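# Hand the bar over to the other gripper by its red end

## Task

Transfer the bar from the gripper now holding it to the opposite gripper, never setting it down on anything. It is done only when the receiving gripper is the sole one holding the bar, and its grip is on the bar's red end.

## Robot and tools

Robot: two arms, left_arm and right_arm, each with a parallel two-finger gripper. Cameras: cam_high (fixed, 504x504) plus cam_left_wrist and cam_right_wrist (carried on each arm, 896x504).

Frames. The scene frame has its origin at table-top height midway between the arms' nominal bases, +x pointing out over the table, +z up, and left_arm on the +y side (image left/right may not match). Calibrated bases: left_arm near (-0.017, +0.402, +0.019) m, right_arm near (-0.033, -0.396, +0.019) m, each with a tiny yaw. Each arm reports its hand pose, velocities and targets in its own base frame; fixed cameras and the table use the scene frame. Commanded offsets run along the axes of that arm's current Hand target. On a gripper, fingers point along +z and close along x; end_effector_position is the point between the pads, and fingertips extend 17.5 mm past it. Printed hand positions can be off by a few cm, more when reaching far.

The 18-number row (used by execute_actions and move). Always 18 numbers in [-1, 1], even if one arm stays still. Order: left dx, dy, dz, rx, ry, rz, left gripper position, force_limit, speed; then the same nine for the right arm. The first six per arm are an offset, not a pose: relative to that arm's Hand target as it stood when the action or move began, scaled so 1.0 = 0.6 m for dx/dy/dz and 180 degrees for the rotation vector rx/ry/rz. Six zeros re-request the current Hand target. The gripper three are absolute settings: position +1 = fully open (50 mm), about -0.65 = pads meet, -1 = close until the object stops the fingers; force_limit -1/0/+1 ≈ 20/102/185 N per pad; speed -1/0/+1 ≈ 20/85/150 mm/s. Both start at +1. To leave a gripper unchanged, resend its last three numbers, since 0 is a real command. New force or speed only applies after a position change of at least 0.01; to loosen a grip, open first.

Tools:
- execute_actions(actions, cameras): actions is a list of actions; each action is a table of 1 to 15 rows, one row per 1/30 s step; a short table repeats its last row to fill 15 steps. Every row in an action is measured from that action's starting Hand target, so repeating the same offset in a later action moves further. An empty list returns images and full state.
- move(target, speed, blend, blocking, cameras): target is one row or a list of up to 15 rows; every row's offsets count from the Hand targets at the move's start, not from the previous row. speed is m/s, 0.002 to 0.5 (default 0.25), one value or one per target; rotation is capped at twice that in rad/s and at 0.873 rad/s. blend (m) rounds corners in a list; 0 stops at each. Paths are straight, last between 0.5 s and 10 s, and do not avoid obstacles or the other arm. Gripper numbers of the first row go out at once; those of later rows go out on arrival when everything is still. blocking=false returns after about 0.5 s while the move keeps running.
- wait(seconds 0 to 10): lets time pass holding commands; returns early if a running move ends.
- stop(): brakes a running move; fingers keep moving.
- zoom_image(camera, region [x0,y0,x1,y1]): enlarges part of that camera's latest image; pixel coordinates from top-left, region at most 504 by 504.
- clear_fault(arm): clears a reported torque fault on left_arm or right_arm.
- finished_scene(scene): ends the scene (1 or 2); irreversible, so call it only when the goal holds steadily.

Reading results. end_effector_position (m) and end_effector_quat_wxyz are per arm in its base frame. Hand target is the last commanded pose after clipping; the next offsets start from it, and the gripper may rest slightly short of it. Tool commands shows current gripper settings. object_status: 0 moving, 1 blocked while opening, 2 blocked while closing (a grip), 3 reached the commanded opening or pads met (usually nothing held). Check for 2 after closing with -1. Opening in mm ≈ (250 - position_measured) × 0.202. Joint torques and Flange force (gripper x, y, z axes, includes held weight, noisy) reveal contacts. The move: line gives the ending (done, off_target, moving, held, fault) and limits (paced = pose clipped, held = steps withheld by a check). MOTOR HOT and OVER-TEMPERATURE FAULT lines warn of heating.

Behaviour and cautions. Per step, commanded orientation is clipped to within 32 degrees of the measured one; large turns may swing the elbow. Arms are stiff: aiming even millimetres past a solid contact presses hard, so to release a push, command back past the gripper's position. A clearance check withholds commands that bring the arms too close, except finger-to-finger, but it is not fully reliable. Any notable hit or squeeze between arms can fail the task, and closing one gripper on the other's fingers counts as such a squeeze, so during the handover grip only the bar, away from the holding fingers, then open the first gripper and move it clear. Avoid dropping the bar, letting it go while moving, slamming, or hard pushes against the table; the bar must never leave the table. Torque faults stop an arm until clear_fault. Holding loads, stretching out, or pushing toward unreachable poses heats motors; overheating makes the arm sag for 30 s or more.

Each tool is called after ">>>" in YAML: its name, and indented under it one key for each argument.

## Session

>>> execute_actions:
  actions: []

Scene clock: 0.00 s.
left_arm: end_effector_position=(+0.4500, +0.0000, +0.1803) position_measured=3 object_status=3 end_effector_quat_wxyz=(+0.000, +0.707, +0.707, +0.000) | right_arm: end_effector_position=(+0.4185, +0.3077, +0.1888) position_measured=107 object_status=3 end_effector_quat_wxyz=(+0.002, +0.988, -0.142, -0.066)
Joint positions: left_arm=[-0.055 0.432 0 1.657 0 1.053 1.516] | right_arm=[-0.816 0.671 0.357 1.265 -0.304 1.357 -0.723]
Joint velocities: within noise
Joint torques (N m): no reading
Flange force (N): no reading
Hand target: left_arm +0.4500, +0.0000, +0.1803; +0.000, +0.707, +0.707, +0.000 | right_arm +0.4185, +0.3077, +0.1888; +0.002, +0.988, -0.142, -0.066
Tool commands: left_gripper/position=+1.0 left_gripper/force_limit=+1.0 left_gripper/speed=+1.0 right_gripper/position=+0.137255 right_gripper/force_limit=+1.0 right_gripper/speed=+1.0

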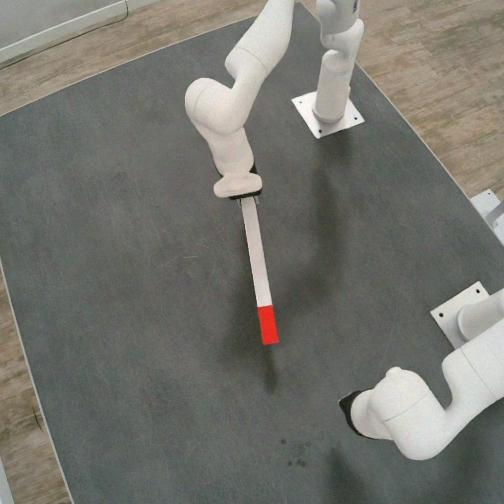

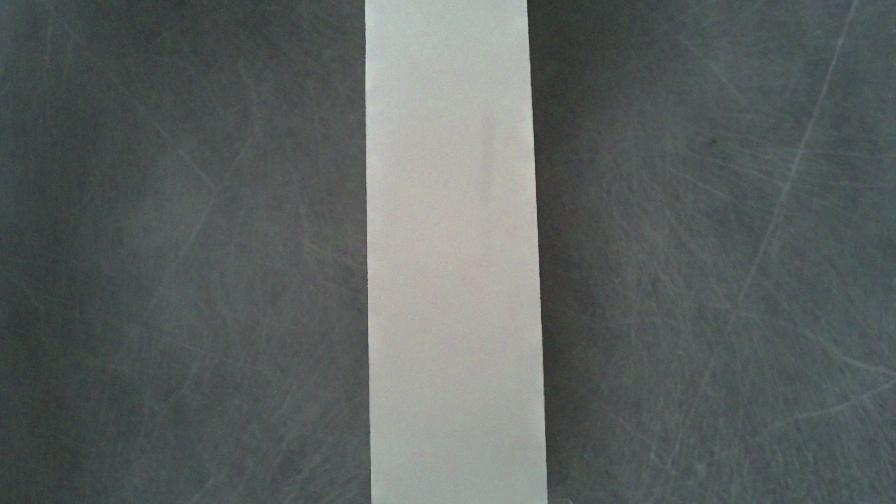

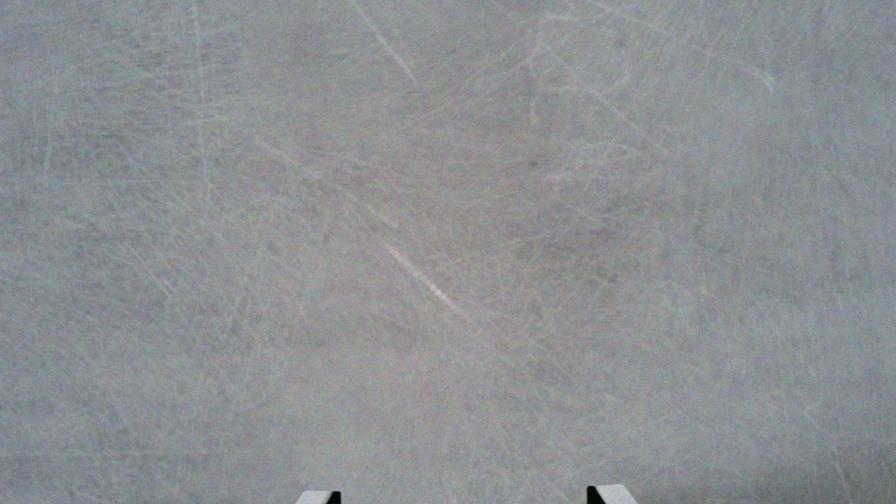

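>>> zoom_image:
  camera: "cam_high"
  region: [190, 170, 330, 400]

>>> zoom_image:
  camera: "cam_left_wrist"
  region: [250, 0, 650, 504]

Scaled by 2.191 from the camera's 504x504 image, which has a finer 720x720 frame.

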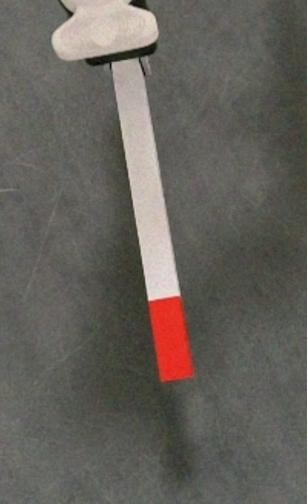

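Scaled by 1.000.

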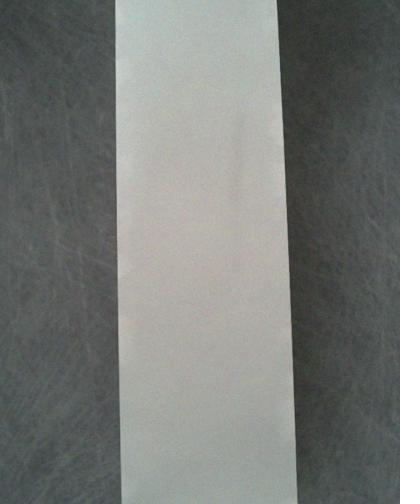

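>>> move:
  target: [-0.4267, 0.1077, -0.1378, 0.0658, 0.0089, -0.3949, 1, 1, 1, 0, 0, 0, 0, 0, 0, 0.137255, 1, 1]
  speed: 0.4
  cameras: ["all"]

Scene clock: 6.20 s.
left_arm: end_effector_position=(+0.5146, -0.2560, +0.2630) position_measured=3 object_status=3 end_effector_quat_wxyz=(-0.078, +0.162, +0.982, -0.059) | right_arm: end_effector_position=(+0.4185, +0.3077, +0.1888) position_measured=107 object_status=3 end_effector_quat_wxyz=(+0.002, +0.988, -0.142, -0.066)
Joint positions: left_arm=[0.385 0.795 -0.14 0.751 0.238 1.739 3.119] | right_arm=[-0.816 0.671 0.357 1.265 -0.304 1.357 -0.723]
Joint torques (N m): left_arm=[0.82 -25.39 -0.44 -7.31 0.7 0.7 -0.39] | right_arm=[0.1 -23.91 3.73 -8.02 -0.57 0.49 0.21]
Flange force (N): left_arm=[-15.4 -1.2 -7.9] | right_arm=[5.2 -7.0 1.3]
Hand target: left_arm +0.5146, -0.2560, +0.2630; -0.078, +0.162, +0.982, -0.059 | right_arm +0.4185, +0.3077, +0.1888; +0.002, +0.988, -0.142, -0.066
Off the commanded pose: left_arm 0.000 m, 0 deg | right_arm 0.000 m, 0 deg.
move: done
camera_calibration:
cam_left_wrist: T_world_to_cam=[[-0.931382, 0.330646, 0.152317, 0.518603], [0.308899, 0.939201, -0.149945, 0.177749], [-0.192635, -0.0926055, -0.976891, 0.499181], [0, 0, 0, 1]] pos_world=[0.524271, -0.292189, 0.435306]

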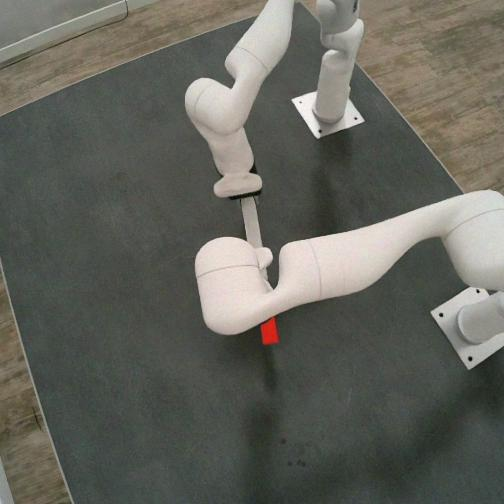

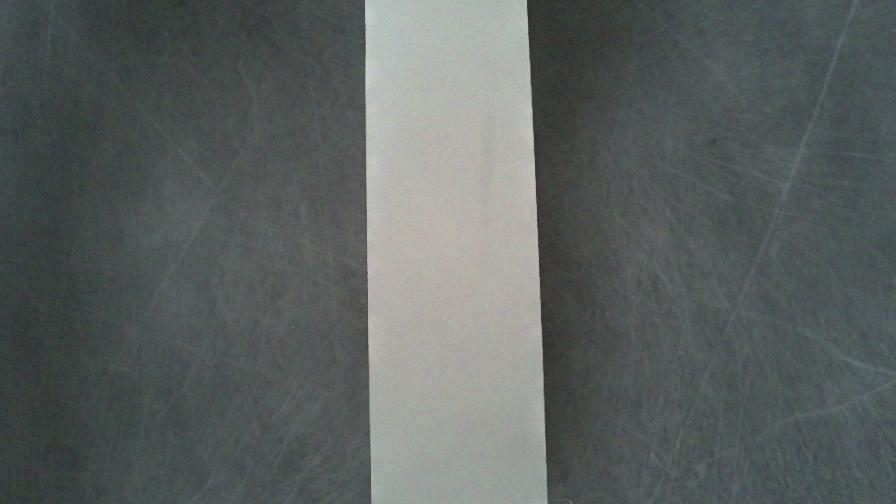

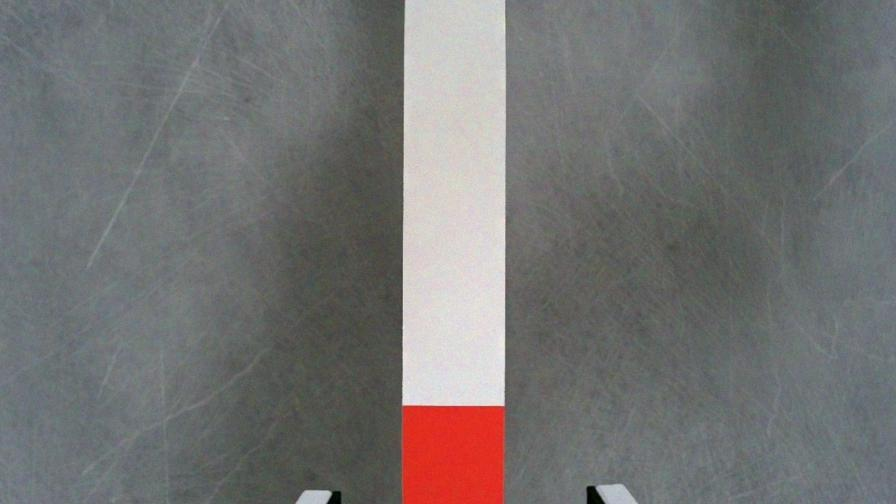

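>>> move:
  target: [-0.0015, 0.0367, 0.1, 0, 0, 0, 1, 1, 1, 0, 0, 0, 0, 0, 0, 0.137255, 1, 1]
  speed: 0.2
  cameras: ["all"]

Scene clock: 9.23 s.
left_arm: end_effector_position=(+0.5120, -0.2411, +0.2009) position_measured=3 object_status=3 end_effector_quat_wxyz=(-0.078, +0.162, +0.982, -0.059) | right_arm: end_effector_position=(+0.4185, +0.3077, +0.1888) position_measured=107 object_status=3 end_effector_quat_wxyz=(+0.002, +0.988, -0.142, -0.066)
Joint positions: left_arm=[0.378 0.787 -0.149 0.967 0.239 1.54 3.055] | right_arm=[-0.816 0.671 0.357 1.265 -0.304 1.357 -0.723]
Joint torques (N m): left_arm=[0.81 -25.03 -0.64 -7.07 0.68 0.75 -0.37] | right_arm=[0.09 -23.91 3.79 -8 -0.57 0.51 0.19]
Flange force (N): left_arm=[-13.0 -0.4 -5.0] | right_arm=[5.3 -7.0 1.3]
Hand target: left_arm +0.5119, -0.2411, +0.2009; -0.078, +0.162, +0.982, -0.059 | right_arm +0.4185, +0.3077, +0.1888; +0.002, +0.988, -0.142, -0.066
Off the commanded pose: left_arm 0.000 m, 0 deg | right_arm 0.000 m, 0 deg.
move: done
camera_calibration:
cam_left_wrist: T_world_to_cam=[[-0.931364, 0.330656, 0.152408, 0.52064], [0.308895, 0.939197, -0.149975, 0.155165], [-0.192731, -0.0926034, -0.976872, 0.439448], [0, 0, 0, 1]] pos_world=[0.521671, -0.277189, 0.373206]

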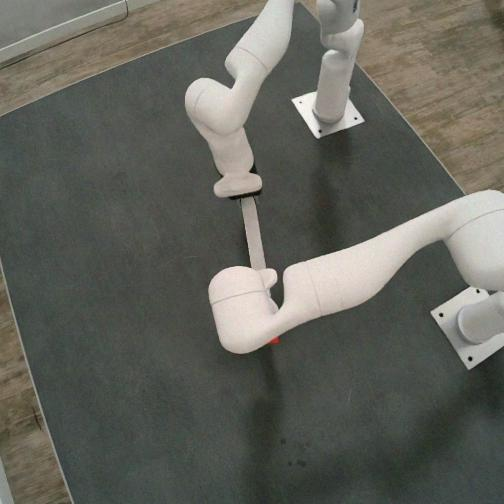

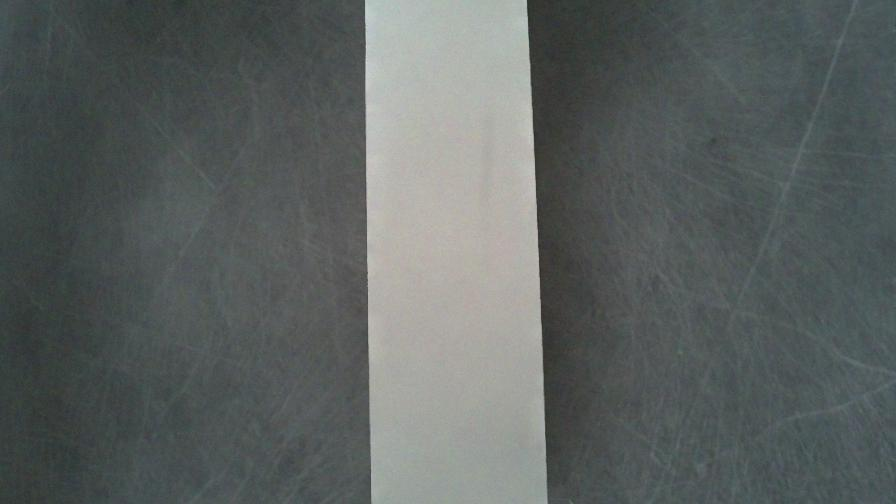

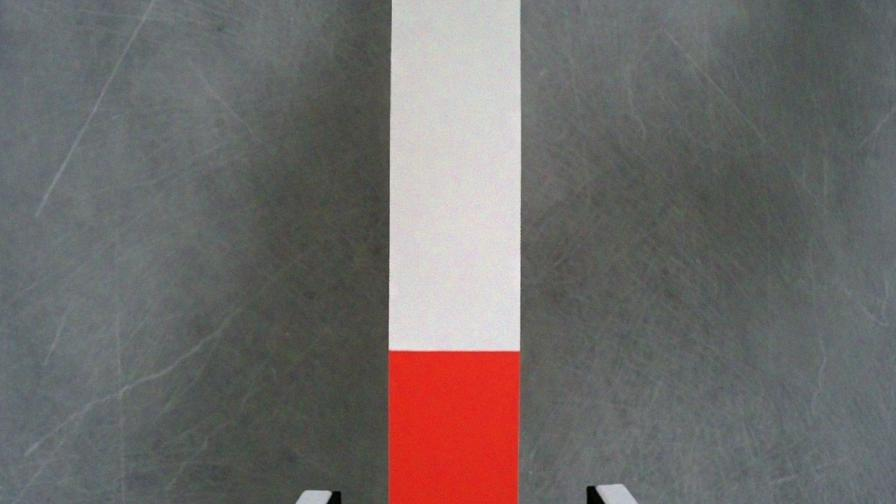

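>>> move:
  target: [-0.005, 0, 0.085, 0, 0, 0, 1, 1, 1, 0, 0, 0, 0, 0, 0, 0.137255, 1, 1]
  speed: 0.12
  cameras: ["all"]

Scene clock: 10.97 s.
left_arm: end_effector_position=(+0.5060, -0.2467, +0.1505) position_measured=3 object_status=3 end_effector_quat_wxyz=(-0.078, +0.162, +0.982, -0.059) | right_arm: end_effector_position=(+0.4185, +0.3077, +0.1888) position_measured=107 object_status=3 end_effector_quat_wxyz=(+0.002, +0.988, -0.142, -0.066)
Joint positions: left_arm=[0.395 0.812 -0.15 1.082 0.248 1.401 3.039] | right_arm=[-0.816 0.671 0.357 1.265 -0.304 1.357 -0.723]
Joint torques (N m): left_arm=[0.78 -25.06 -0.71 -6.44 0.65 0.63 -0.35] | right_arm=[0.1 -23.9 3.75 -8.02 -0.59 0.48 0.22]
Flange force (N): left_arm=[-13.8 -0.4 -4.4] | right_arm=[5.2 -7.0 1.2]
Hand target: left_arm +0.5060, -0.2467, +0.1505; -0.078, +0.162, +0.982, -0.059 | right_arm +0.4185, +0.3077, +0.1888; +0.002, +0.988, -0.142, -0.066
Off the commanded pose: left_arm 0.000 m, 0 deg | right_arm 0.000 m, 0 deg.
move: done
camera_calibration:
cam_left_wrist: T_world_to_cam=[[-0.931382, 0.330646, 0.152317, 0.524714], [0.308899, 0.939201, -0.149945, 0.154677], [-0.192635, -0.0926055, -0.976891, 0.388514], [0, 0, 0, 1]] pos_world=[0.515771, -0.282789, 0.322806]

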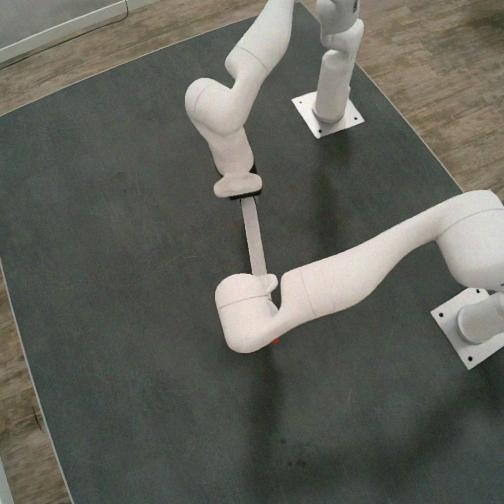

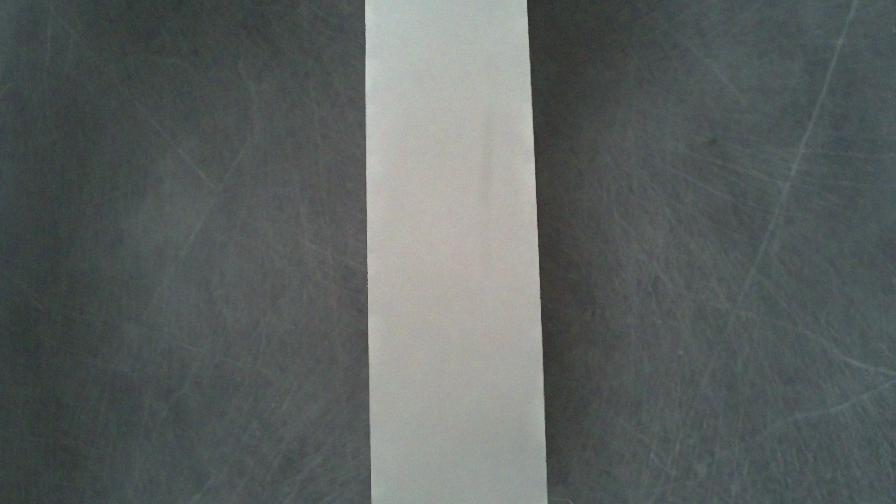

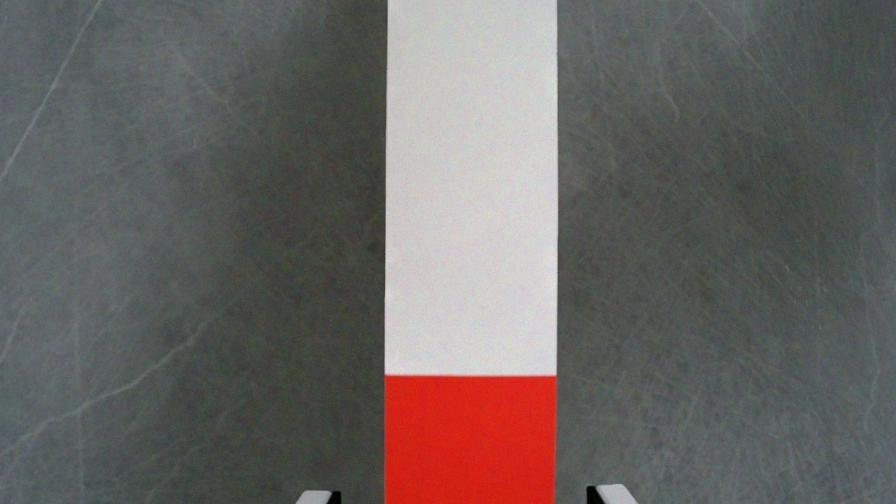

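>>> move:
  target:
    - [0.0015, 0, 0.0075, 0, 0, 0, 1, 1, 1, 0, 0, 0, 0, 0, 0, 0.137255, 1, 1]
    - [0.0015, 0, 0.0075, 0, 0, 0, -1, 1, -0.6, 0, 0, 0, 0, 0, 0, 0.137255, 1, 1]
  speed: 0.1
  cameras: ["all"]

Scene clock: 13.13 s.
left_arm: end_effector_position=(+0.5044, -0.2468, +0.1462) position_measured=107 object_status=2 end_effector_quat_wxyz=(-0.078, +0.162, +0.982, -0.059) | right_arm: end_effector_position=(+0.4185, +0.3076, +0.1888) position_measured=107 object_status=3 end_effector_quat_wxyz=(+0.002, +0.988, -0.142, -0.066)
Joint positions: left_arm=[0.397 0.813 -0.15 1.096 0.249 1.387 3.037] | right_arm=[-0.816 0.671 0.357 1.265 -0.304 1.357 -0.723]
Joint torques (N m): left_arm=[-0.04 -24.63 -1.37 -7.02 1.38 0.11 1.07] | right_arm=[-0.78 -24.12 3.1 -8.03 -1.4 0.56 -0.45]
Flange force (N): left_arm=[-9.8 0.9 -3.9] | right_arm=[7.7 -5.4 1.3]
Hand target: left_arm +0.5044, -0.2468, +0.1462; -0.078, +0.161, +0.982, -0.059 | right_arm +0.4185, +0.3077, +0.1888; +0.002, +0.988, -0.142, -0.066
Off the commanded pose: left_arm 0.000 m, 0 deg | right_arm 0.000 m, 0 deg.
move: done
camera_calibration:
cam_left_wrist: T_world_to_cam=[[-0.931307, 0.33083, 0.152379, 0.523846], [0.309069, 0.939136, -0.149998, 0.154656], [-0.192729, -0.0925987, -0.976873, 0.384012], [0, 0, 0, 1]] pos_world=[0.514071, -0.282988, 0.318506]
cam_right_wrist: T_world_to_cam=[[0.939458, -0.320979, -0.119962, -0.271042], [-0.323143, -0.946349, 0.0014886, 0.490441], [-0.114003, 0.0373663, -0.992777, 0.38827], [0, 0, 0, 1]] pos_world=[0.457379, 0.362622, 0.352221]

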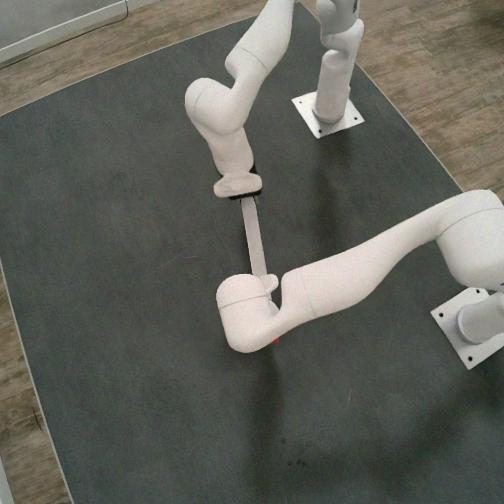

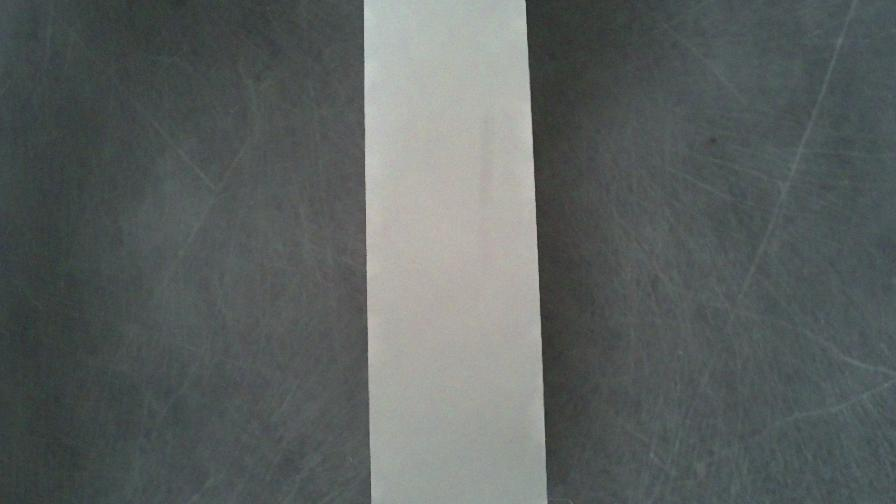

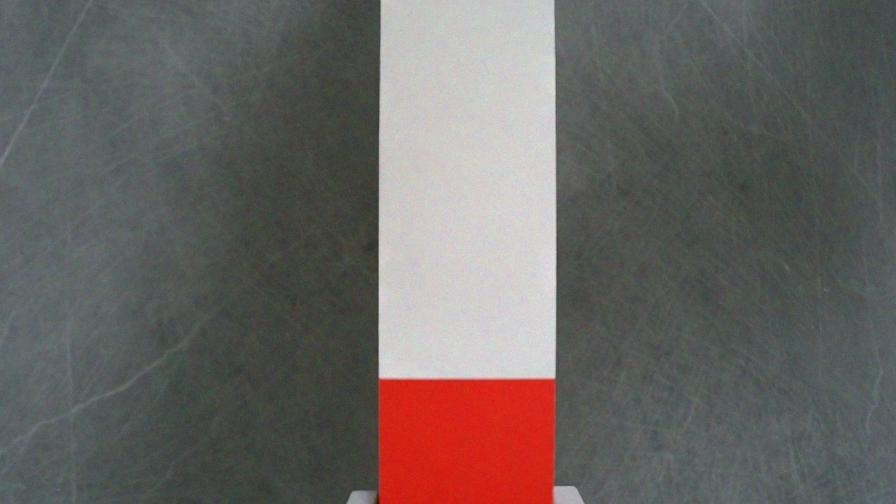

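>>> move:
  target: [0, 0, 0, 0, 0, 0, -1, 1, -0.6, 0, 0, 0, 0, 0, 0, 1, 1, -0.6]
  cameras: ["all"]

Scene clock: 14.07 s.
left_arm: end_effector_position=(+0.5044, -0.2468, +0.1462) position_measured=107 object_status=2 end_effector_quat_wxyz=(-0.078, +0.162, +0.982, -0.059) | right_arm: end_effector_position=(+0.4185, +0.3077, +0.1888) position_measured=3 object_status=3 end_effector_quat_wxyz=(+0.002, +0.988, -0.142, -0.066)
Joint positions: left_arm=[0.397 0.813 -0.15 1.096 0.249 1.387 3.037] | right_arm=[-0.816 0.671 0.357 1.265 -0.304 1.357 -0.723]
Joint torques (N m): left_arm=[0.81 -26.73 -0.2 -7.35 1.35 0.85 -0.46] | right_arm=[0.11 -22.15 3.65 -7.12 -0.33 0.51 0.13]
Flange force (N): left_arm=[-13.0 0.1 -0.8] | right_arm=[4.8 -6.7 -1.7]
Hand target: left_arm +0.5044, -0.2468, +0.1462; -0.078, +0.162, +0.982, -0.059 | right_arm +0.4185, +0.3077, +0.1888; +0.002, +0.988, -0.142, -0.066
Off the commanded pose: left_arm 0.000 m, 0 deg | right_arm 0.000 m, 0 deg.
move: done
camera_calibration:
cam_left_wrist: T_world_to_cam=[[-0.931364, 0.330656, 0.152408, 0.523783], [0.308895, 0.939197, -0.149975, 0.154663], [-0.192731, -0.0926034, -0.976872, 0.384021], [0, 0, 0, 1]] pos_world=[0.514071, -0.282889, 0.318506]

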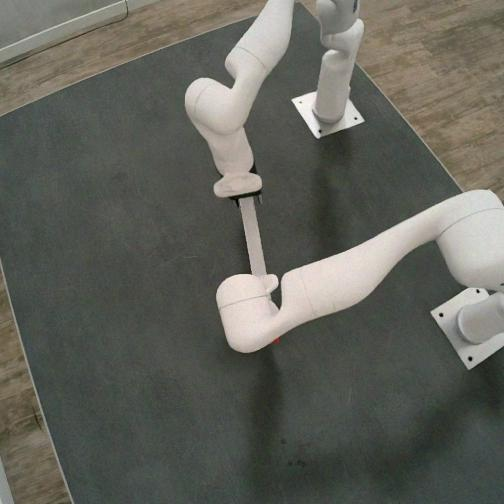

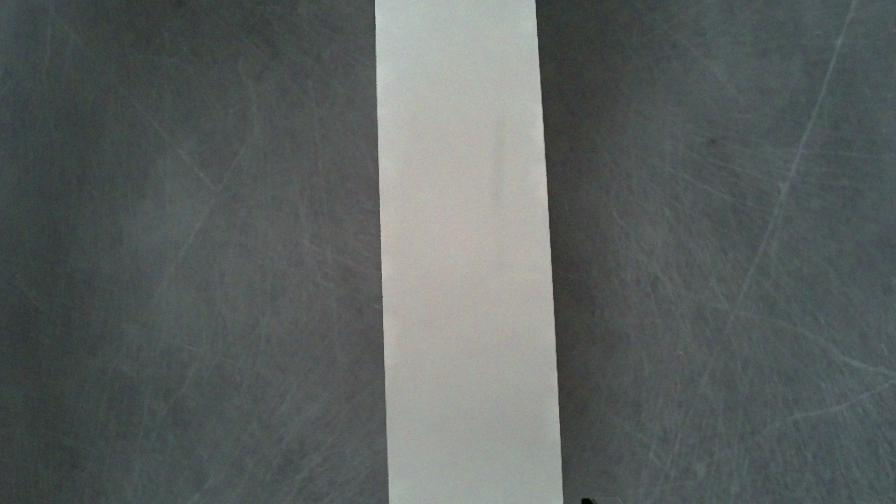

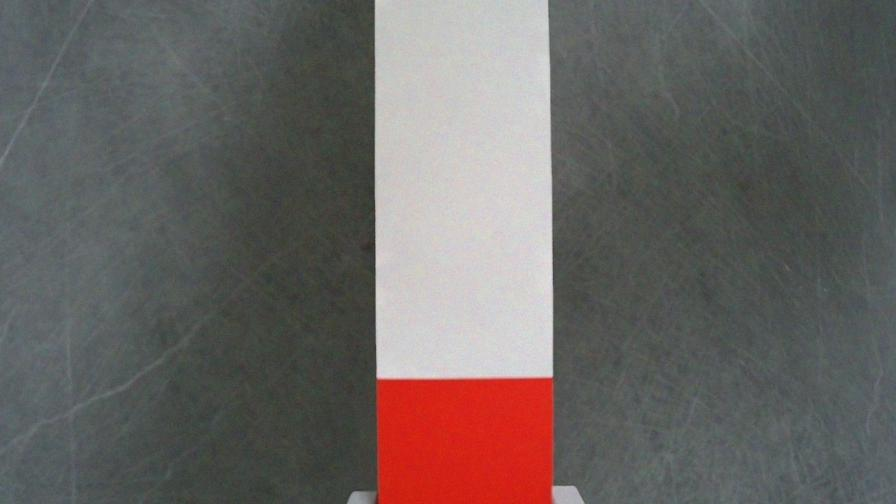

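>>> move:
  target: [0, 0, 0, 0, 0, 0, -1, 1, -0.6, 0.004, 0, -0.1667, 0, 0, 0, 1, 1, -0.6]
  speed: 0.2
  cameras: ["all"]

Scene clock: 15.43 s.
left_arm: end_effector_position=(+0.5044, -0.2468, +0.1462) position_measured=107 object_status=2 end_effector_quat_wxyz=(-0.078, +0.162, +0.982, -0.059) | right_arm: end_effector_position=(+0.4338, +0.3054, +0.2876) position_measured=3 object_status=3 end_effector_quat_wxyz=(+0.002, +0.988, -0.142, -0.066)
Joint positions: left_arm=[0.397 0.813 -0.15 1.096 0.249 1.387 3.037] | right_arm=[-0.775 0.651 0.374 0.975 -0.296 1.66 -0.756]
Joint torques (N m): left_arm=[0.79 -26.75 -0.18 -7.43 1.41 0.86 -0.45] | right_arm=[0.03 -22.47 3.4 -7.43 -0.36 0.52 0.16]
Flange force (N): left_arm=[-12.6 0.1 -0.6] | right_arm=[6.3 -8.5 -5.0]
Hand target: left_arm +0.5044, -0.2468, +0.1462; -0.078, +0.162, +0.982, -0.059 | right_arm +0.4338, +0.3054, +0.2876; +0.002, +0.988, -0.142, -0.066
Off the commanded pose: left_arm 0.000 m, 0 deg | right_arm 0.000 m, 0 deg.
move: done
camera_calibration:
cam_left_wrist: T_world_to_cam=[[-0.931364, 0.330656, 0.152408, 0.523783], [0.308895, 0.939197, -0.149975, 0.154663], [-0.192731, -0.0926034, -0.976872, 0.384021], [0, 0, 0, 1]] pos_world=[0.514071, -0.282889, 0.318506]
cam_right_wrist: T_world_to_cam=[[0.939462, -0.320967, -0.119962, -0.274276], [-0.323131, -0.946353, 0.00148693, 0.493153], [-0.114003, 0.0373664, -0.992777, 0.488183], [0, 0, 0, 1]] pos_world=[0.472679, 0.360422, 0.451021]

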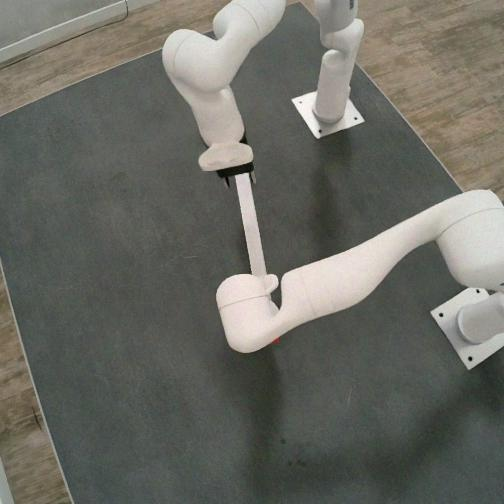

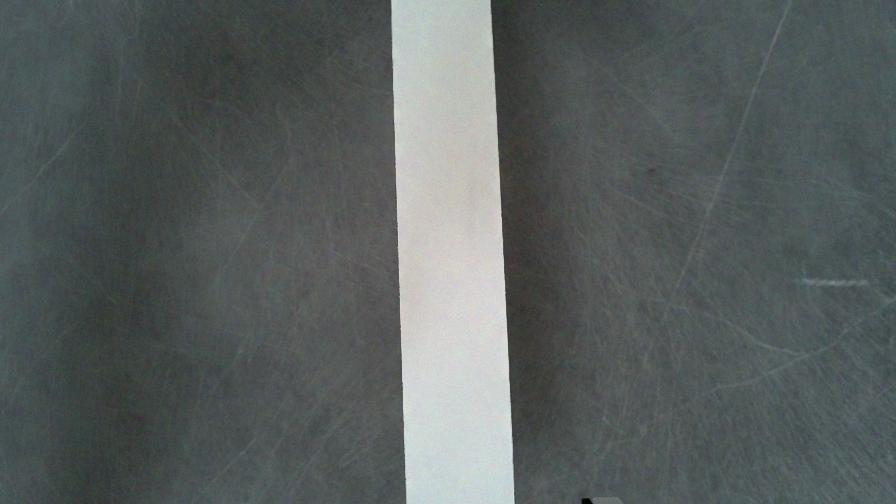

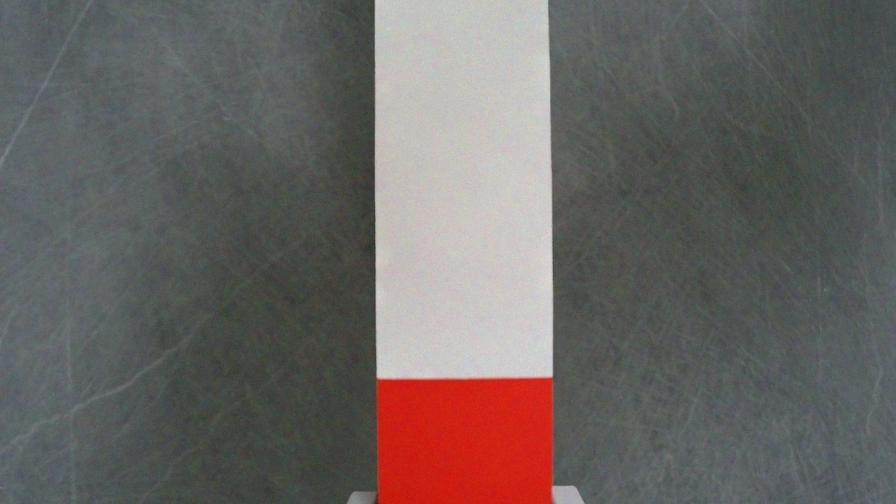

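>>> finished_scene:
  scene: 1

The scene is finished: the task was done.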